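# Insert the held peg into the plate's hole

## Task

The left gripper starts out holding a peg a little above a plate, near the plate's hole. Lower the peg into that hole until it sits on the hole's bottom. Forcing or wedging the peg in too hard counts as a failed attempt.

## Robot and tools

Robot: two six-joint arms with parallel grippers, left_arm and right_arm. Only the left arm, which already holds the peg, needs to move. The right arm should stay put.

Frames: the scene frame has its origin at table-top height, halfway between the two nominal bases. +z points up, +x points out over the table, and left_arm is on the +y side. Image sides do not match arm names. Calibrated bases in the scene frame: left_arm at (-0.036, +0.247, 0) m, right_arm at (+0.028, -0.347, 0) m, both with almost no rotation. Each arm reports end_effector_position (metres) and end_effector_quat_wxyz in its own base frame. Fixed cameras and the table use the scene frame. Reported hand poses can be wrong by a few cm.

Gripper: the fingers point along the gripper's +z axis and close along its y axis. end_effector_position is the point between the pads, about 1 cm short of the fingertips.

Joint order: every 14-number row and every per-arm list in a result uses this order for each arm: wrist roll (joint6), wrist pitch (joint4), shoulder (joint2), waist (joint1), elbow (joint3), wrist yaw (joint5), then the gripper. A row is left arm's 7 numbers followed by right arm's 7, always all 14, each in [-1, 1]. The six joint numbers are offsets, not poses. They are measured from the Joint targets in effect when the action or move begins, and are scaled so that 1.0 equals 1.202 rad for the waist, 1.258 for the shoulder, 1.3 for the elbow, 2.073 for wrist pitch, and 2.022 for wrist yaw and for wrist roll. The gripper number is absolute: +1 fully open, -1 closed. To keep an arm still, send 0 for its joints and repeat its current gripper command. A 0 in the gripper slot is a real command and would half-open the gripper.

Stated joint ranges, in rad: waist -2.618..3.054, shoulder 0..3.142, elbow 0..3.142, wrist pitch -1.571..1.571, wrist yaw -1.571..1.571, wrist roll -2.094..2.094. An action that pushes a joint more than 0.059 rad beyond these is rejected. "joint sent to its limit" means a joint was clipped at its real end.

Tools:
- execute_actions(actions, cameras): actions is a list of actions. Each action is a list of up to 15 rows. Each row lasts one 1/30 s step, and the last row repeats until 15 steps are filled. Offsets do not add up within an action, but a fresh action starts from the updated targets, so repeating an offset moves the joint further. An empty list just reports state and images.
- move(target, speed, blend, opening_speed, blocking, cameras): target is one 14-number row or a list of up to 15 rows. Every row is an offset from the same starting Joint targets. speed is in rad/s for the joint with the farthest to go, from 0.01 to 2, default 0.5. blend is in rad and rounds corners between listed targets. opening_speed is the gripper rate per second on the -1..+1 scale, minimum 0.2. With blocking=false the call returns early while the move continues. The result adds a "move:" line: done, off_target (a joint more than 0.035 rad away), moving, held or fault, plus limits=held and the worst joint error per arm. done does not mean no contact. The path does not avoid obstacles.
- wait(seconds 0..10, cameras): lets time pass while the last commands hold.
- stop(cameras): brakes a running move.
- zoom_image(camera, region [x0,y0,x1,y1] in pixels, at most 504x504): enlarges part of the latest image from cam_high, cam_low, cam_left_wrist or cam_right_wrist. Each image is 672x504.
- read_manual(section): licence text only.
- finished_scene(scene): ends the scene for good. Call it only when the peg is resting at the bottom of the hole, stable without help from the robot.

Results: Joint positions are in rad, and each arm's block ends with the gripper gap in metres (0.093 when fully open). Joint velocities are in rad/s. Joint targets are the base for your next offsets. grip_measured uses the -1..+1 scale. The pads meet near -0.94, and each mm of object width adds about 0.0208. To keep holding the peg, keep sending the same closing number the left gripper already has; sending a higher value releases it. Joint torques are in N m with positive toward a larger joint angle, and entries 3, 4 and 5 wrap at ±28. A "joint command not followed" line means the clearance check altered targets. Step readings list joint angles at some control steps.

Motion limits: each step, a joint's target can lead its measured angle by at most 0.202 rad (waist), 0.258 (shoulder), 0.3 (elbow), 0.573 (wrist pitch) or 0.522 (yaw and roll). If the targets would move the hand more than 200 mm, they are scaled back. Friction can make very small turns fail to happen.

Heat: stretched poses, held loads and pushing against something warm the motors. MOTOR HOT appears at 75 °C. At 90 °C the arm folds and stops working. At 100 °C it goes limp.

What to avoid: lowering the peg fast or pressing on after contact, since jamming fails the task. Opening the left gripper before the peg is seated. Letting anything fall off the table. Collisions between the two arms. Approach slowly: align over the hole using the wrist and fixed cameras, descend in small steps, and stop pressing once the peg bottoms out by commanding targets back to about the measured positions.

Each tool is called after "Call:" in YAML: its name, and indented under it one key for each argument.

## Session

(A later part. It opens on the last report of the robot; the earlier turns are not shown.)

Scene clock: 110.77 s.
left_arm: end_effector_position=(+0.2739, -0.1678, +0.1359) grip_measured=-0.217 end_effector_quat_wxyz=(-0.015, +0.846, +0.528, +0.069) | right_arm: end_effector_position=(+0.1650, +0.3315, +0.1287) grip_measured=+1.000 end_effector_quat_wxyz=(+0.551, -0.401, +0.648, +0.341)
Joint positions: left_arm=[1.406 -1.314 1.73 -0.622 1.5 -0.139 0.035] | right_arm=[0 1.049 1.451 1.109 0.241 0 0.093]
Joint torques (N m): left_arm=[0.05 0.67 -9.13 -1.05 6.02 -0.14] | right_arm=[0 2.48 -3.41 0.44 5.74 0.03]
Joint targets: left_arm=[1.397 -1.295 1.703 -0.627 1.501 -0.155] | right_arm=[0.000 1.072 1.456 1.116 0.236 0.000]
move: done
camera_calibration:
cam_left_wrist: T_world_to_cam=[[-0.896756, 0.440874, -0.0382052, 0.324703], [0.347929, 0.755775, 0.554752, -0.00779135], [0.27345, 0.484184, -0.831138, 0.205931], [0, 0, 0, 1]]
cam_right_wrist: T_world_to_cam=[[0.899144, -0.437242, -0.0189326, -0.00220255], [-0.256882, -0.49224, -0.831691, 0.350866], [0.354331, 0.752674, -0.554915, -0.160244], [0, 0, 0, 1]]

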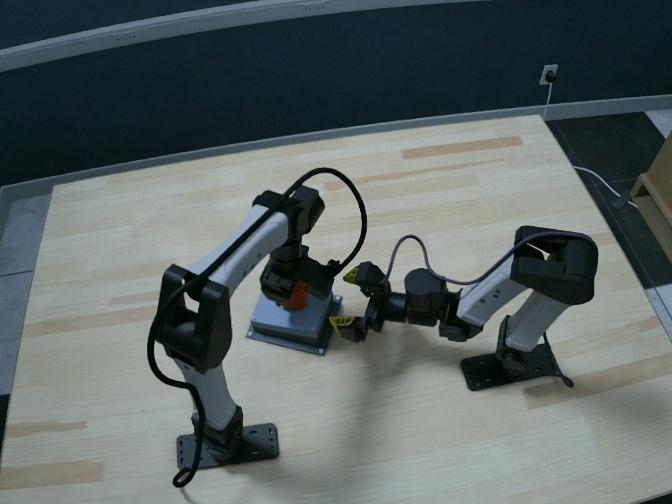

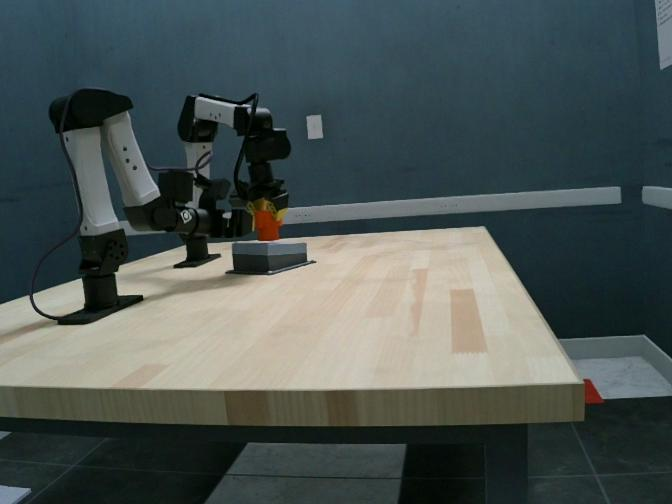

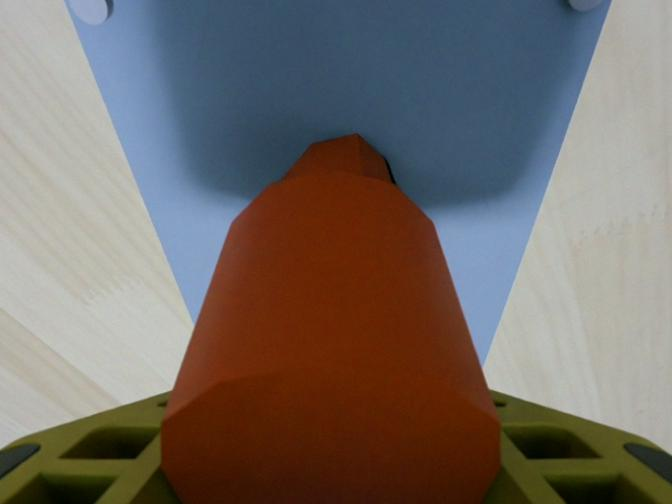

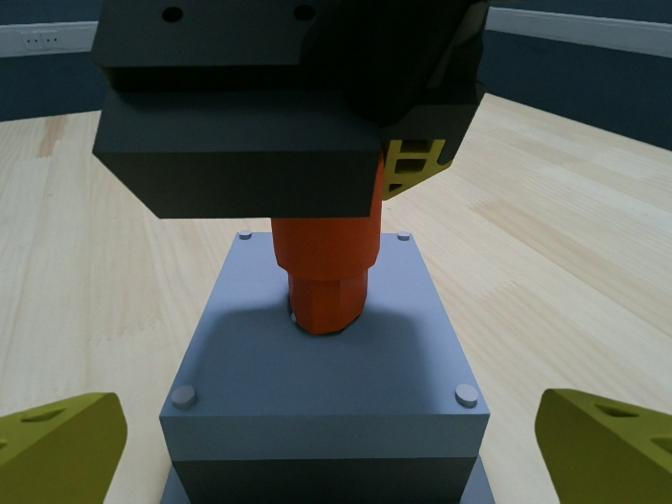

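Call:
move:
  target: [0.0046,0.0041,0,0.0095,-0.0092,0,-0.921165,0,0,0,0,0,0,1]
  speed: 0.05

Call:
zoom_image:
  camera: "cam_low"
  region: [220, 180, 320, 280]

Call:
zoom_image:
  camera: "cam_right_wrist"
  region: [260, 250, 390, 370]

Call:
zoom_image:
  camera: "cam_left_wrist"
  region: [270, 80, 430, 220]

Scene clock: 130.00 s.
left_arm: end_effector_position=(+0.2733, -0.1674, +0.1330) grip_measured=-0.217 end_effector_quat_wxyz=(-0.016, +0.846, +0.528, +0.069) | right_arm: end_effector_position=(+0.1650, +0.3315, +0.1287) grip_measured=+1.000 end_effector_quat_wxyz=(+0.551, -0.401, +0.648, +0.341)
Joint positions: left_arm=[1.405 -1.306 1.73 -0.622 1.488 -0.139 0.035] | right_arm=[0 1.049 1.451 1.109 0.241 0 0.093]
Joint torques (N m): left_arm=[0.13 0.53 -9.42 0.13 6.2 -0.01] | right_arm=[0.09 2.44 -3.43 0.13 5.67 0.04]
Joint targets: left_arm=[1.406 -1.286 1.703 -0.616 1.489 -0.155] | right_arm=[0.000 1.071 1.456 1.116 0.236 0.000]
move: done
camera_calibration:
cam_left_wrist: T_world_to_cam=[[-0.897177, 0.440259, -0.0352988, 0.323505], [0.348692, 0.755093, 0.555201, -0.00667668], [0.271086, 0.485805, -0.830967, 0.204368], [0, 0, 0, 1]]
cam_right_wrist: T_world_to_cam=[[0.899144, -0.437242, -0.0189326, -0.00220255], [-0.256882, -0.49224, -0.831691, 0.350866], [0.354331, 0.752674, -0.554915, -0.160244], [0, 0, 0, 1]]

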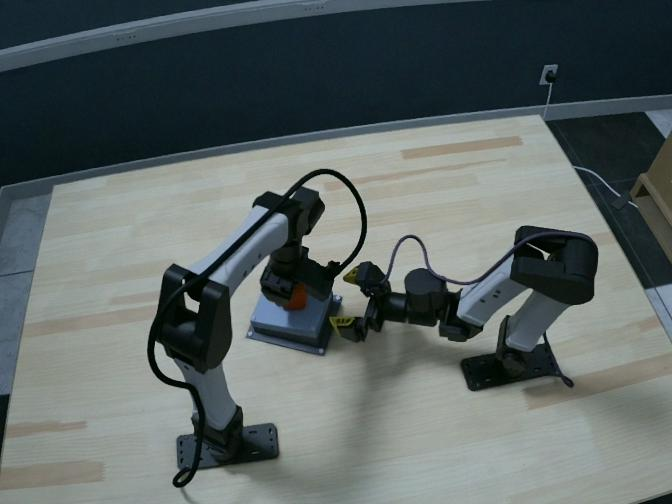

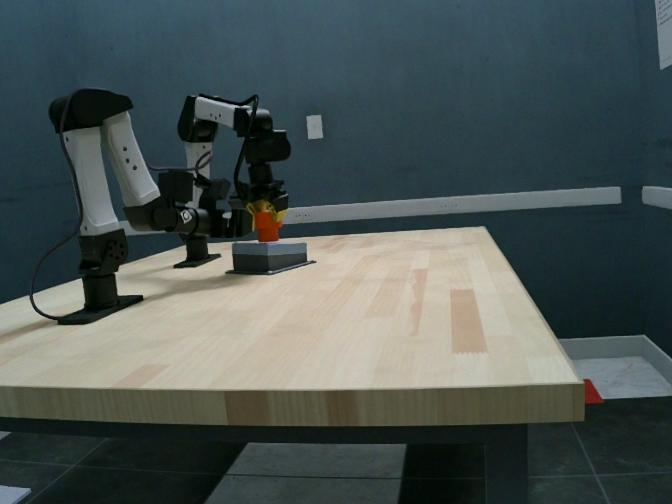

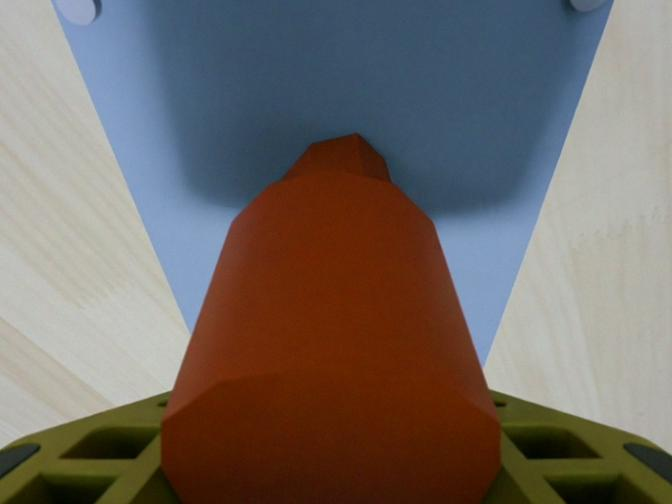

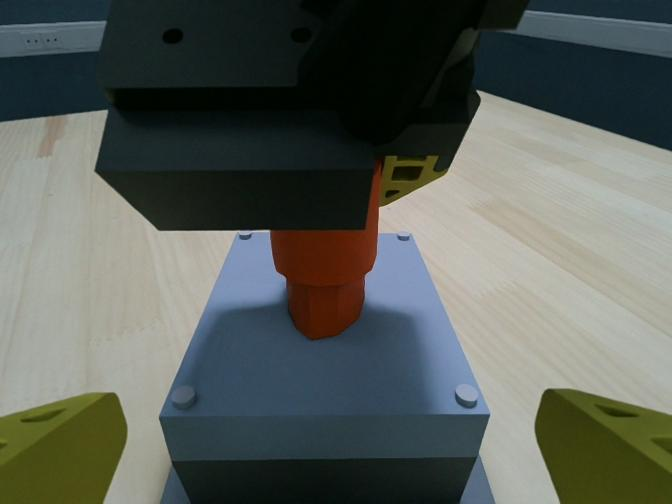

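Scaled by 5.040 from the camera's 672x504 image, which has a finer 960x720 frame.

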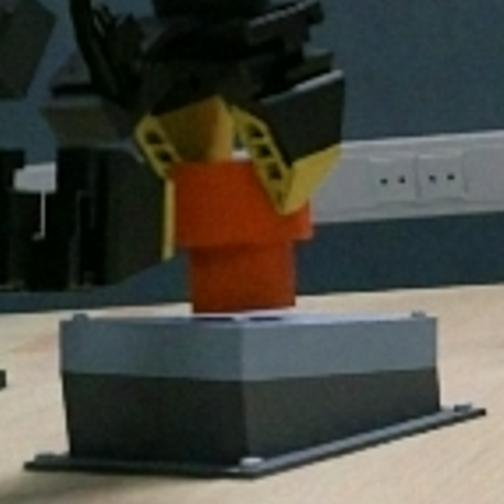

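Scaled by 3.877 from the camera's 672x504 image, which has a finer 960x720 frame.

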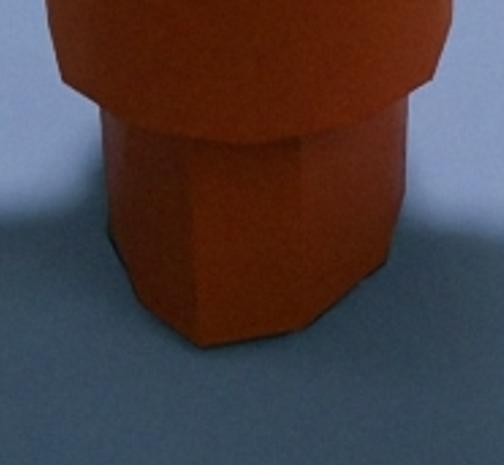

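Scaled by 3.150 from the camera's 672x504 image, which has a finer 960x720 frame.

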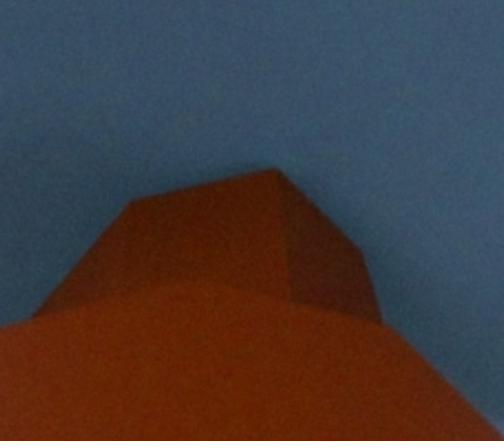

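Call:
move:
  target: [0.005,0,0,0.0116,0,0,-0.921165,0,0,0,0,0,0,1]
  speed: 0.05

Call:
zoom_image:
  camera: "cam_low"
  region: [220, 180, 320, 280]

Call:
zoom_image:
  camera: "cam_right_wrist"
  region: [260, 250, 390, 370]

Call:
zoom_image:
  camera: "cam_left_wrist"
  region: [270, 80, 430, 220]

Scene clock: 134.13 s.
left_arm: end_effector_position=(+0.2761, -0.1633, +0.1330) grip_measured=-0.217 end_effector_quat_wxyz=(-0.016, +0.843, +0.533, +0.069) | right_arm: end_effector_position=(+0.1650, +0.3315, +0.1288) grip_measured=+1.000 end_effector_quat_wxyz=(+0.551, -0.401, +0.647, +0.341)
Joint positions: left_arm=[1.408 -1.305 1.73 -0.607 1.488 -0.139 0.035] | right_arm=[0 1.049 1.451 1.109 0.241 0 0.093]
Joint torques (N m): left_arm=[0.27 0.64 -9.09 -0.42 5.96 -0.15] | right_arm=[0.04 2.44 -3.37 0.32 5.53 -0.01]
Joint targets: left_arm=[1.417 -1.287 1.703 -0.602 1.489 -0.154] | right_arm=[0.000 1.072 1.456 1.116 0.236 0.000]
move: done
camera_calibration:
cam_left_wrist: T_world_to_cam=[[-0.902635, 0.428892, -0.0360713, 0.323948], [0.338767, 0.759649, 0.555131, -0.00719027], [0.265493, 0.488861, -0.83098, 0.203715], [0, 0, 0, 1]]
cam_right_wrist: T_world_to_cam=[[0.899148, -0.437236, -0.0189291, -0.00220407], [-0.256741, -0.491956, -0.831903, 0.35086], [0.354426, 0.752864, -0.554598, -0.160325], [0, 0, 0, 1]]

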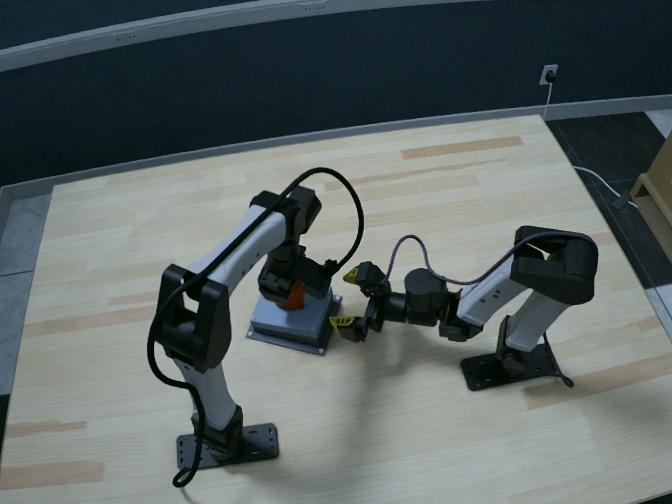

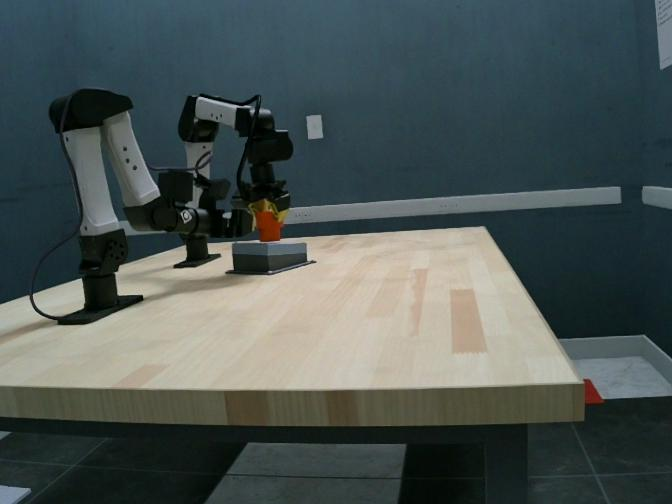

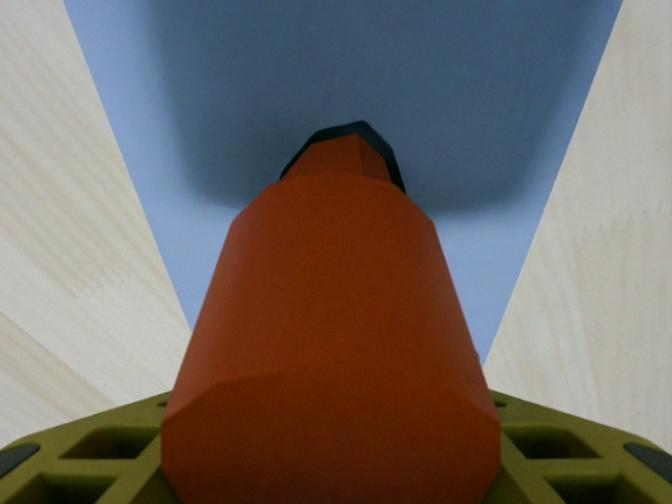

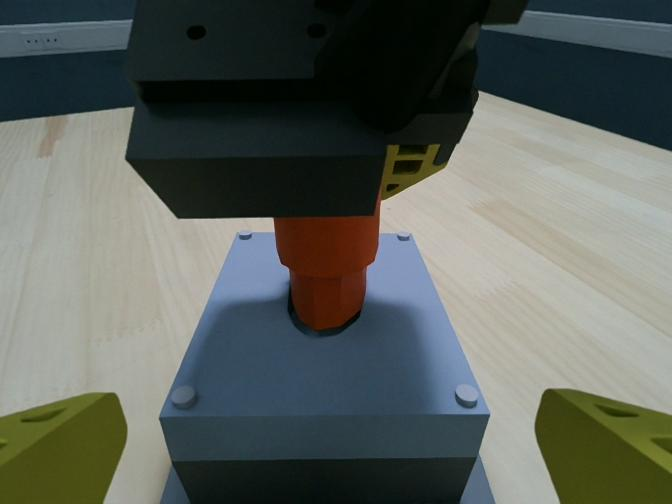

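Scaled by 5.040 from the camera's 672x504 image, which has a finer 960x720 frame.

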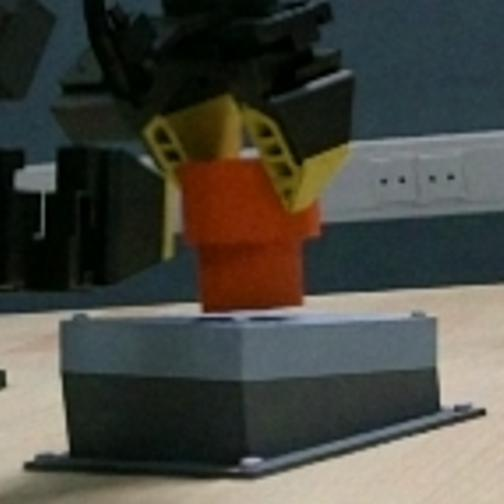

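Scaled by 3.877 from the camera's 672x504 image, which has a finer 960x720 frame.

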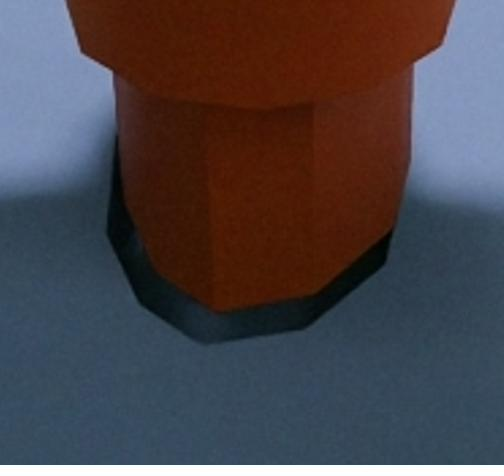

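Scaled by 3.150 from the camera's 672x504 image, which has a finer 960x720 frame.

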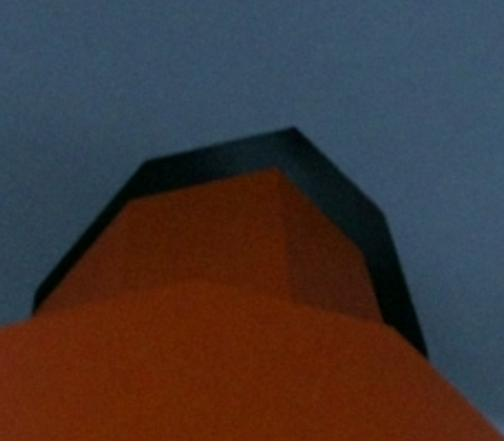

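Call:
move:
  target: [0.0099,0.0046,0,-0.0104,-0.0123,0,-0.921165,0,0,0,0,0,0,1]
  speed: 0.04

Call:
zoom_image:
  camera: "cam_low"
  region: [220, 180, 320, 280]

Call:
zoom_image:
  camera: "cam_right_wrist"
  region: [260, 250, 390, 370]

Call:
zoom_image:
  camera: "cam_left_wrist"
  region: [270, 80, 430, 220]

Scene clock: 142.17 s.
left_arm: end_effector_position=(+0.2746, -0.1629, +0.1295) grip_measured=-0.217 end_effector_quat_wxyz=(-0.020, +0.849, +0.524, +0.068) | right_arm: end_effector_position=(+0.1650, +0.3315, +0.1288) grip_measured=+1.000 end_effector_quat_wxyz=(+0.551, -0.401, +0.647, +0.341)
Joint positions: left_arm=[1.427 -1.297 1.73 -0.609 1.474 -0.14 0.035] | right_arm=[0 1.049 1.451 1.109 0.241 0 0.093]
Joint torques (N m): left_arm=[0.26 0.69 -9.18 -1.22 5.93 -0.1] | right_arm=[-0.03 2.48 -3.51 0.35 5.45 -0.03]
Motor temperatures (°C): left_arm=[29 33 55 28 45 31 34] | right_arm=[29 56 36 29 42 33 31]
Heat: left arm: 55 °C; right arm: 56 °C.
Joint targets: left_arm=[1.437 -1.277 1.703 -0.614 1.473 -0.155] | right_arm=[0.000 1.072 1.456 1.116 0.236 0.000]
move: done
camera_calibration:
cam_left_wrist: T_world_to_cam=[[-0.893572, 0.448078, -0.0274889, 0.321821], [0.358502, 0.749111, 0.557054, -0.0123683], [0.270196, 0.487912, -0.830021, 0.19938], [0, 0, 0, 1]]
cam_right_wrist: T_world_to_cam=[[0.899148, -0.437236, -0.0189291, -0.00220407], [-0.256741, -0.491956, -0.831903, 0.35086], [0.354426, 0.752864, -0.554598, -0.160325], [0, 0, 0, 1]]

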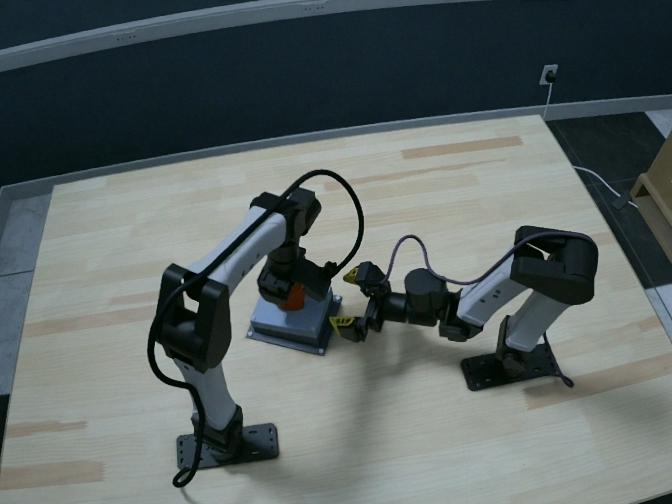

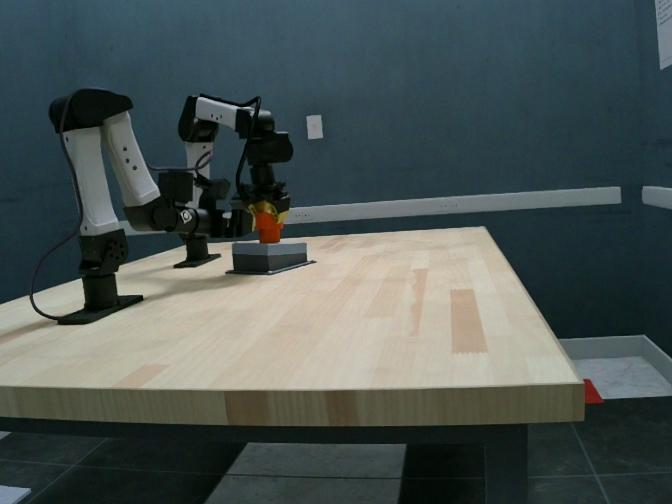

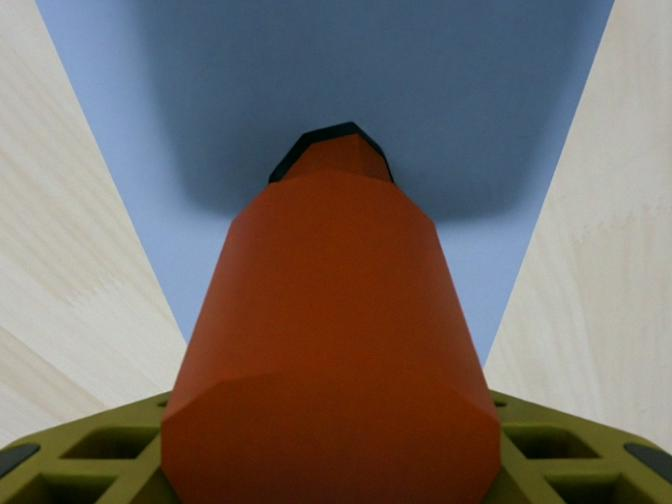

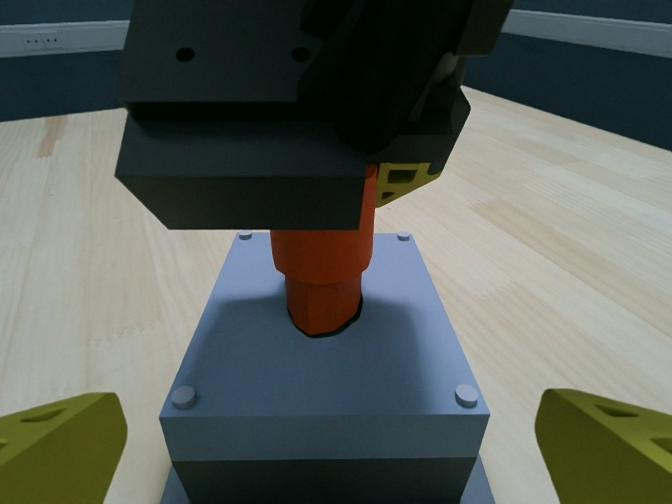

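Scaled by 5.040 from the camera's 672x504 image, which has a finer 960x720 frame.

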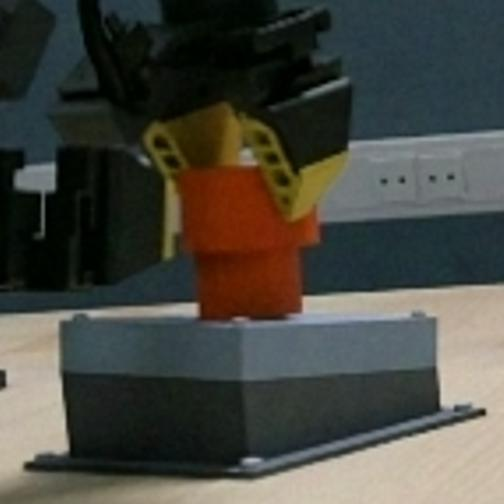

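Scaled by 3.877 from the camera's 672x504 image, which has a finer 960x720 frame.

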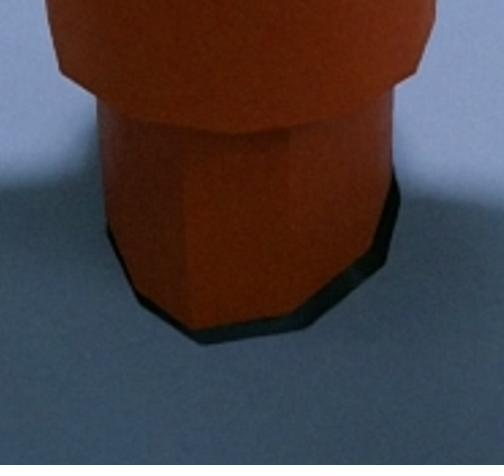

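Scaled by 3.150 from the camera's 672x504 image, which has a finer 960x720 frame.

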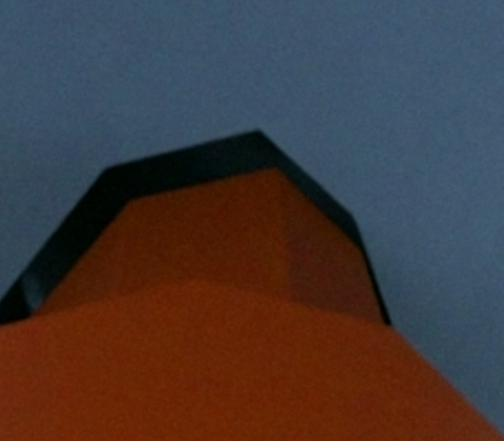

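Call:
move:
  target: [0,0.0022,0,-0.0046,0,0,-0.921165,0,0,0,0,0,0,1]
  speed: 0.04

Call:
zoom_image:
  camera: "cam_low"
  region: [240, 210, 300, 260]

Call:
zoom_image:
  camera: "cam_right_wrist"
  region: [260, 250, 390, 370]

Call:
zoom_image:
  camera: "cam_left_wrist"
  region: [270, 80, 430, 220]

Scene clock: 147.53 s.
left_arm: end_effector_position=(+0.2747, -0.1652, +0.1295) grip_measured=-0.217 end_effector_quat_wxyz=(-0.017, +0.850, +0.521, +0.069) | right_arm: end_effector_position=(+0.1650, +0.3315, +0.1288) grip_measured=+1.000 end_effector_quat_wxyz=(+0.551, -0.401, +0.647, +0.341)
Joint positions: left_arm=[1.429 -1.291 1.73 -0.615 1.474 -0.14 0.035] | right_arm=[0 1.049 1.451 1.109 0.241 0 0.093]
Joint torques (N m): left_arm=[0.23 0.63 -9.26 -1.09 5.74 -0.15] | right_arm=[0.01 2.41 -3.44 0.4 5.56 0.06]
Joint targets: left_arm=[1.437 -1.272 1.703 -0.620 1.473 -0.154] | right_arm=[0.000 1.071 1.456 1.116 0.236 0.000]
move: done
camera_calibration:
cam_left_wrist: T_world_to_cam=[[-0.890351, 0.454104, -0.0326176, 0.323733], [0.361266, 0.74829, 0.556371, -0.0114997], [0.277057, 0.483582, -0.830294, 0.197933], [0, 0, 0, 1]]
cam_right_wrist: T_world_to_cam=[[0.899148, -0.437236, -0.0189291, -0.00220407], [-0.256741, -0.491956, -0.831903, 0.35086], [0.354426, 0.752864, -0.554598, -0.160325], [0, 0, 0, 1]]

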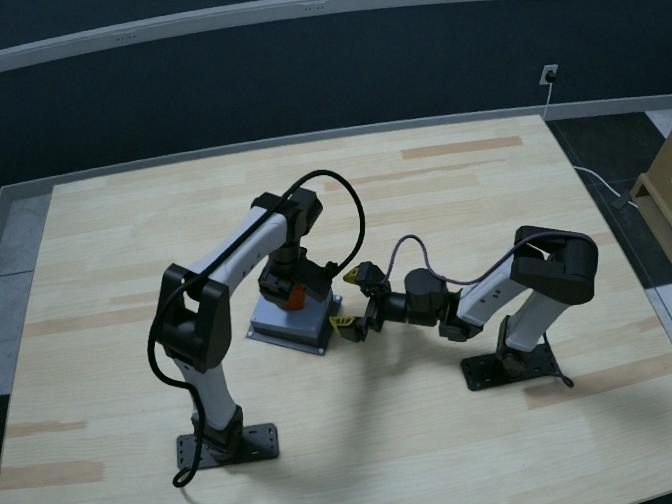

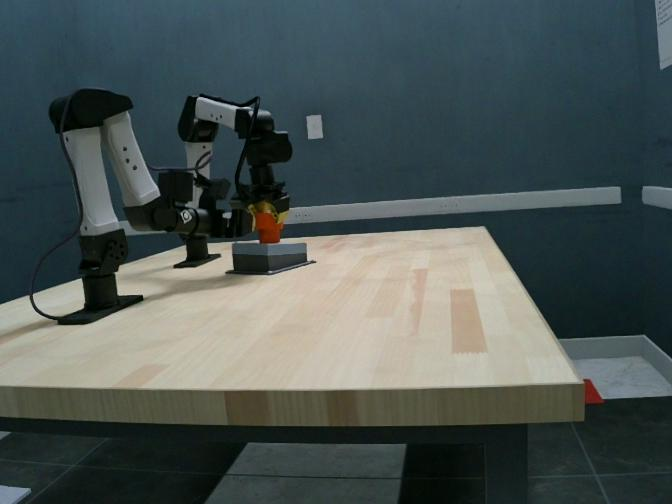

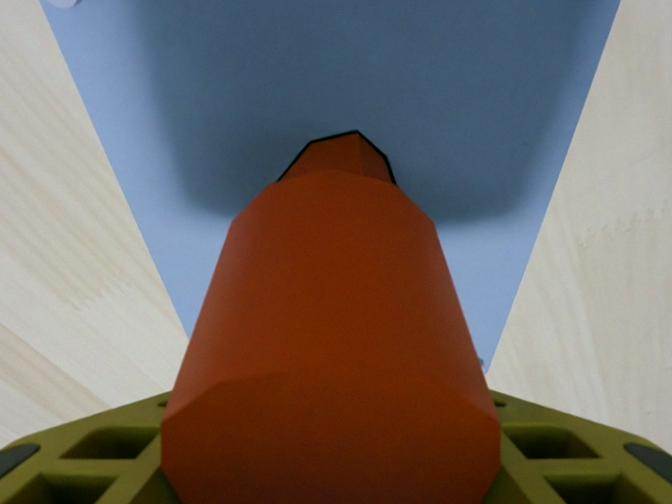

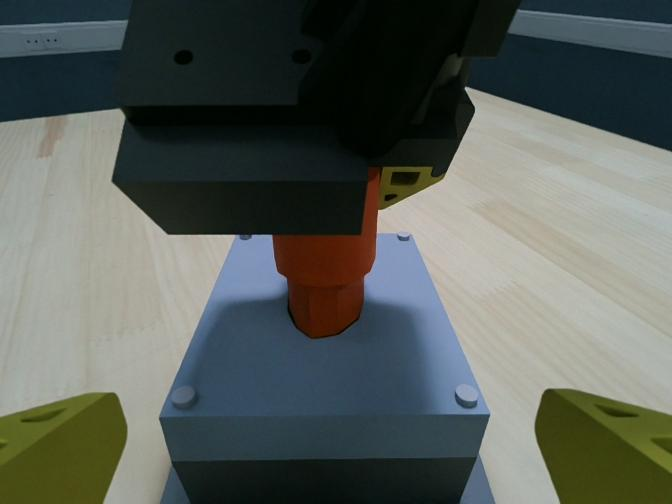

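Scaled by 8.400 from the camera's 672x504 image, which has a finer 960x720 frame.

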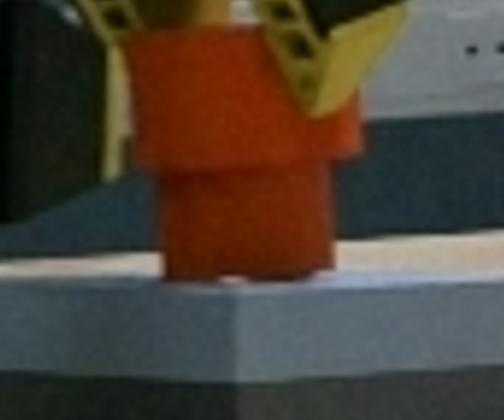

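Scaled by 3.877 from the camera's 672x504 image, which has a finer 960x720 frame.

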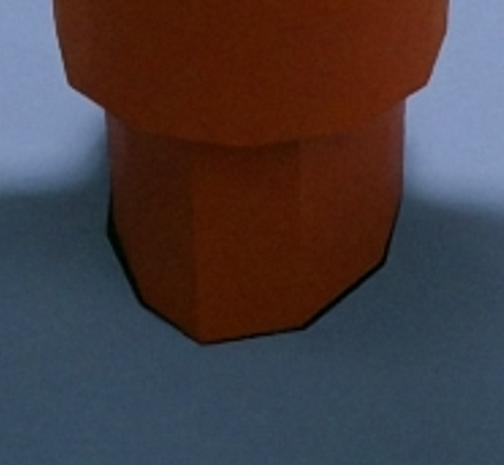

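Scaled by 3.150 from the camera's 672x504 image, which has a finer 960x720 frame.

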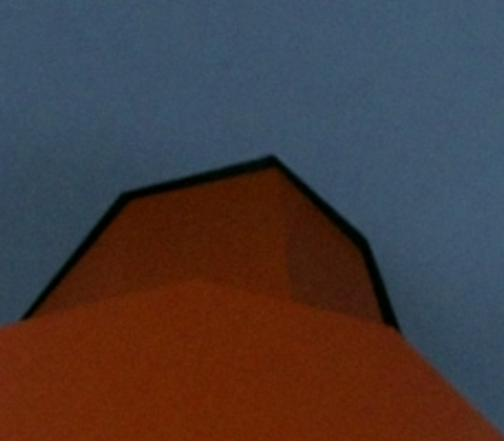

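Call:
move:
  target: [0,0.0072,0,0,-0.0115,0,-0.921165,0,0,0,0,0,0,1]
  speed: 0.03

Call:
zoom_image:
  camera: "cam_right_wrist"
  region: [260, 250, 390, 370]

Call:
zoom_image:
  camera: "cam_left_wrist"
  region: [270, 80, 430, 220]

Scene clock: 151.00 s.
left_arm: end_effector_position=(+0.2744, -0.1643, +0.1271) grip_measured=-0.217 end_effector_quat_wxyz=(-0.019, +0.850, +0.521, +0.070) | right_arm: end_effector_position=(+0.1650, +0.3315, +0.1288) grip_measured=+1.000 end_effector_quat_wxyz=(+0.551, -0.401, +0.647, +0.341)
Joint positions: left_arm=[1.429 -1.285 1.73 -0.615 1.465 -0.143 0.035] | right_arm=[0 1.049 1.451 1.109 0.241 0 0.093]
Joint torques (N m): left_arm=[0.22 0.68 -9.44 -0.85 5.22 -0.07] | right_arm=[0.01 2.46 -3.51 0.27 5.39 0]
Joint targets: left_arm=[1.437 -1.257 1.703 -0.620 1.458 -0.155] | right_arm=[0.000 1.071 1.456 1.116 0.236 0.000]
move: done
camera_calibration:
cam_left_wrist: T_world_to_cam=[[-0.890402, 0.45418, -0.0300881, 0.322666], [0.361496, 0.745771, 0.559595, -0.0116615], [0.276596, 0.487387, -0.82822, 0.19612], [0, 0, 0, 1]]
cam_right_wrist: T_world_to_cam=[[0.899148, -0.437236, -0.0189291, -0.00220407], [-0.256741, -0.491956, -0.831903, 0.35086], [0.354426, 0.752864, -0.554598, -0.160325], [0, 0, 0, 1]]

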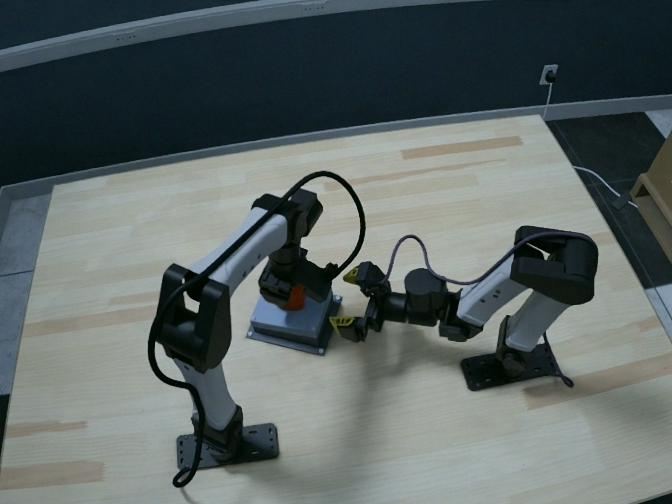

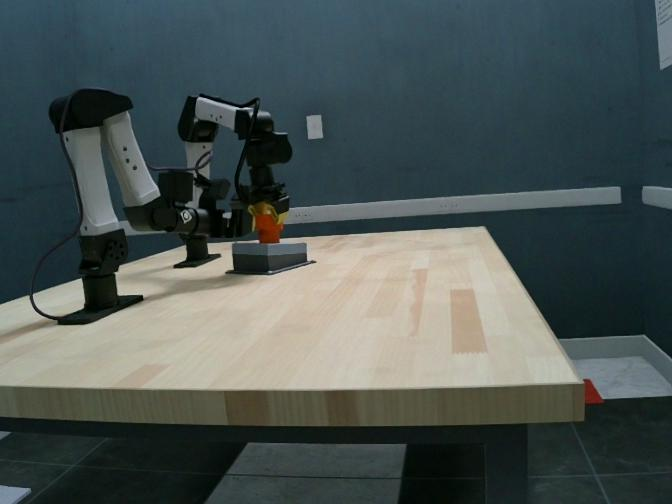

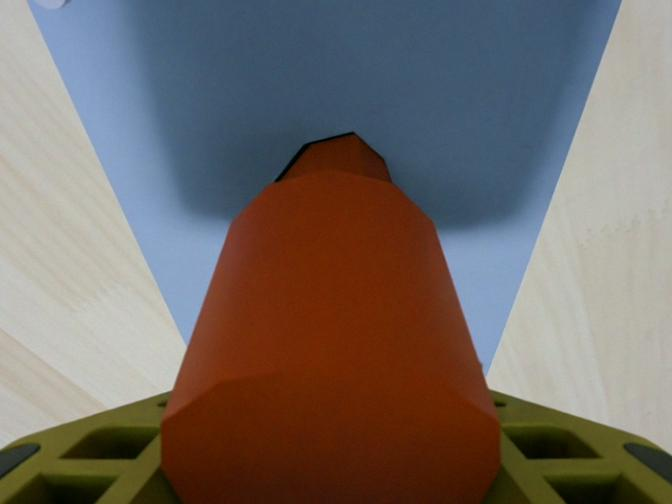

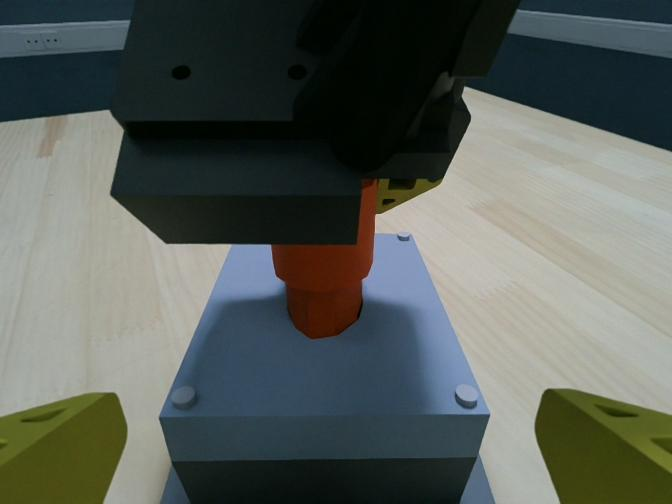

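Scaled by 3.877 from the camera's 672x504 image, which has a finer 960x720 frame.

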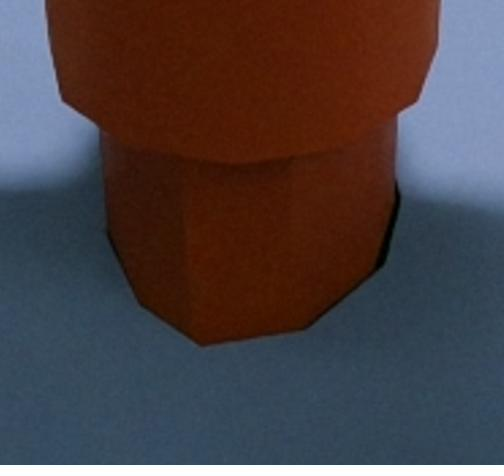

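Scaled by 3.150 from the camera's 672x504 image, which has a finer 960x720 frame.

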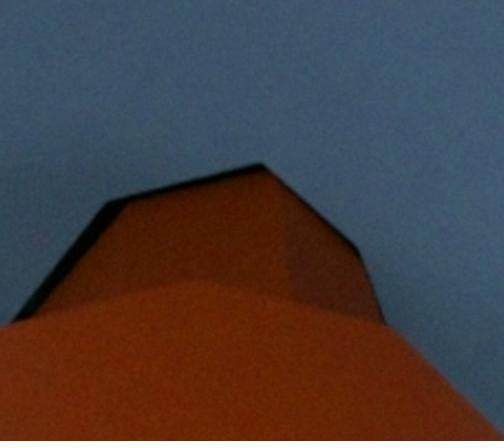

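Call:
move:
  target: [0,0.002,0,0.0104,0.0023,0,-0.921165,0,0,0,0,0,0,1]
  speed: 0.03

Call:
zoom_image:
  camera: "cam_right_wrist"
  region: [260, 250, 390, 370]

Call:
zoom_image:
  camera: "cam_left_wrist"
  region: [270, 80, 430, 220]

Scene clock: 154.70 s.
left_arm: end_effector_position=(+0.2747, -0.1638, +0.1271) grip_measured=-0.217 end_effector_quat_wxyz=(-0.019, +0.850, +0.522, +0.070) | right_arm: end_effector_position=(+0.1650, +0.3315, +0.1289) grip_measured=+1.000 end_effector_quat_wxyz=(+0.551, -0.401, +0.647, +0.341)
Joint positions: left_arm=[1.429 -1.285 1.73 -0.613 1.465 -0.143 0.035] | right_arm=[0 1.05 1.451 1.109 0.241 0 0.093]
Joint torques (N m): left_arm=[0.15 0.77 -9.24 -0.13 5.79 -0.1] | right_arm=[0.05 2.39 -3.32 0.36 5.63 0]
Joint targets: left_arm=[1.437 -1.253 1.703 -0.608 1.461 -0.155] | right_arm=[0.000 1.072 1.456 1.116 0.236 0.000]
move: done
camera_calibration:
cam_left_wrist: T_world_to_cam=[[-0.891266, 0.452481, -0.0300881, 0.322666], [0.360073, 0.746459, 0.559595, -0.0116615], [0.275665, 0.487914, -0.82822, 0.19612], [0, 0, 0, 1]]
cam_right_wrist: T_world_to_cam=[[0.899151, -0.437229, -0.0189256, -0.0022056], [-0.2566, -0.491672, -0.832115, 0.350854], [0.35452, 0.753053, -0.55428, -0.160406], [0, 0, 0, 1]]

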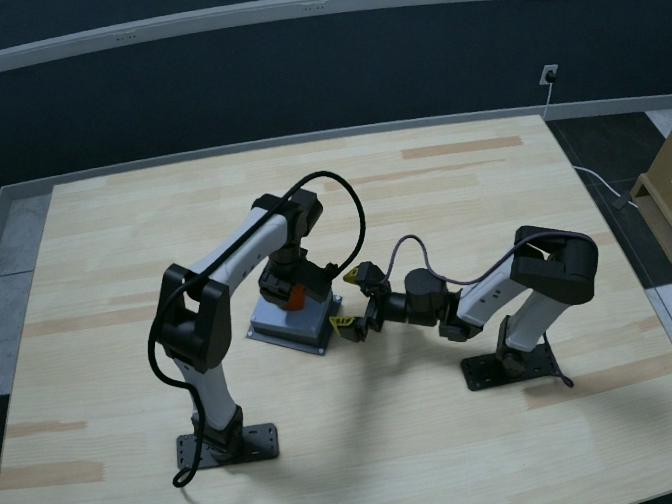

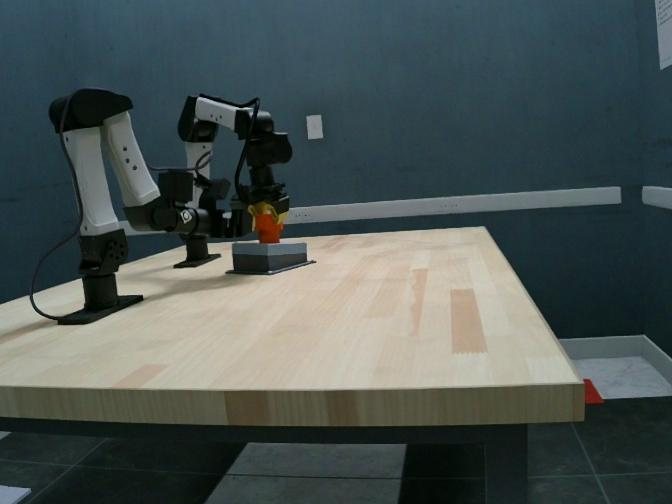

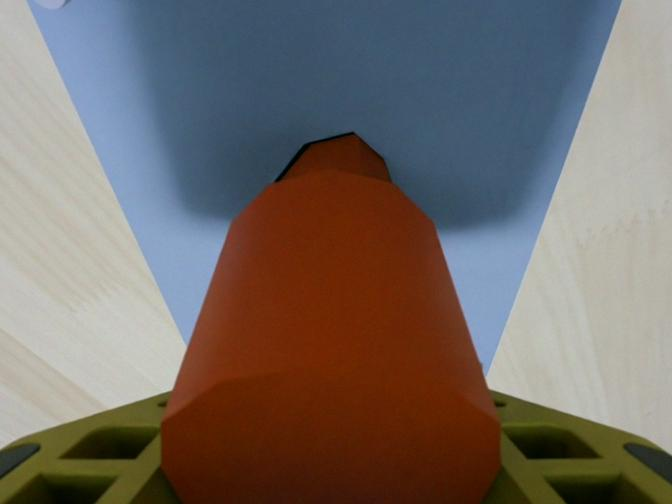

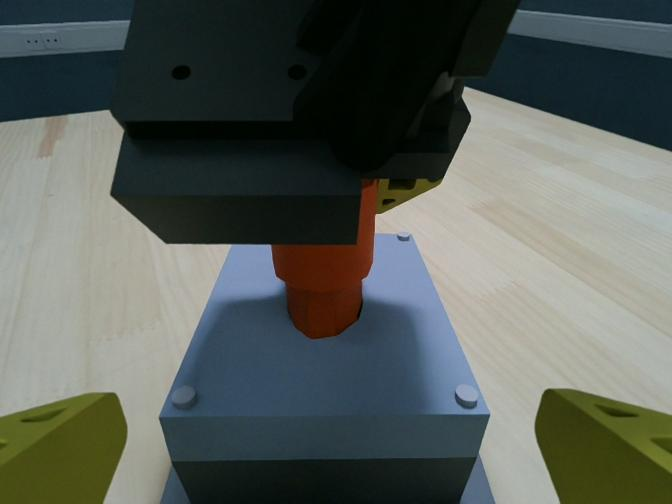

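Scaled by 3.877 from the camera's 672x504 image, which has a finer 960x720 frame.

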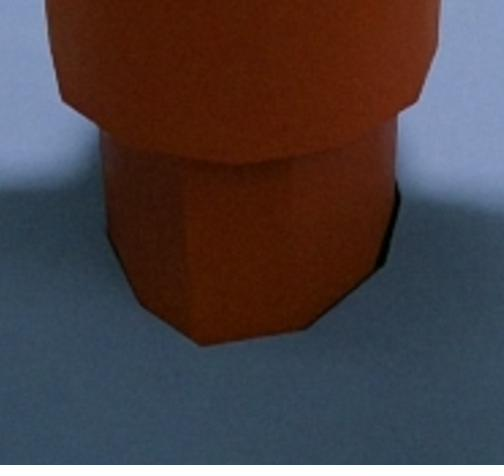

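Scaled by 3.150 from the camera's 672x504 image, which has a finer 960x720 frame.

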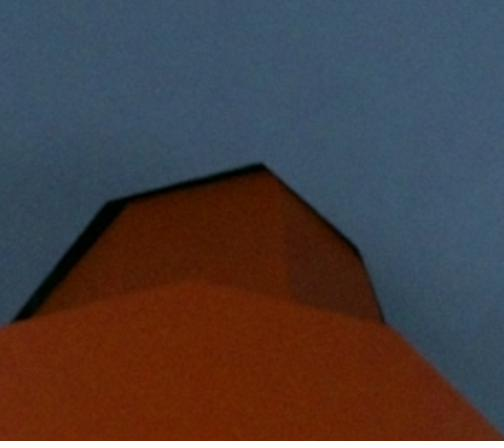

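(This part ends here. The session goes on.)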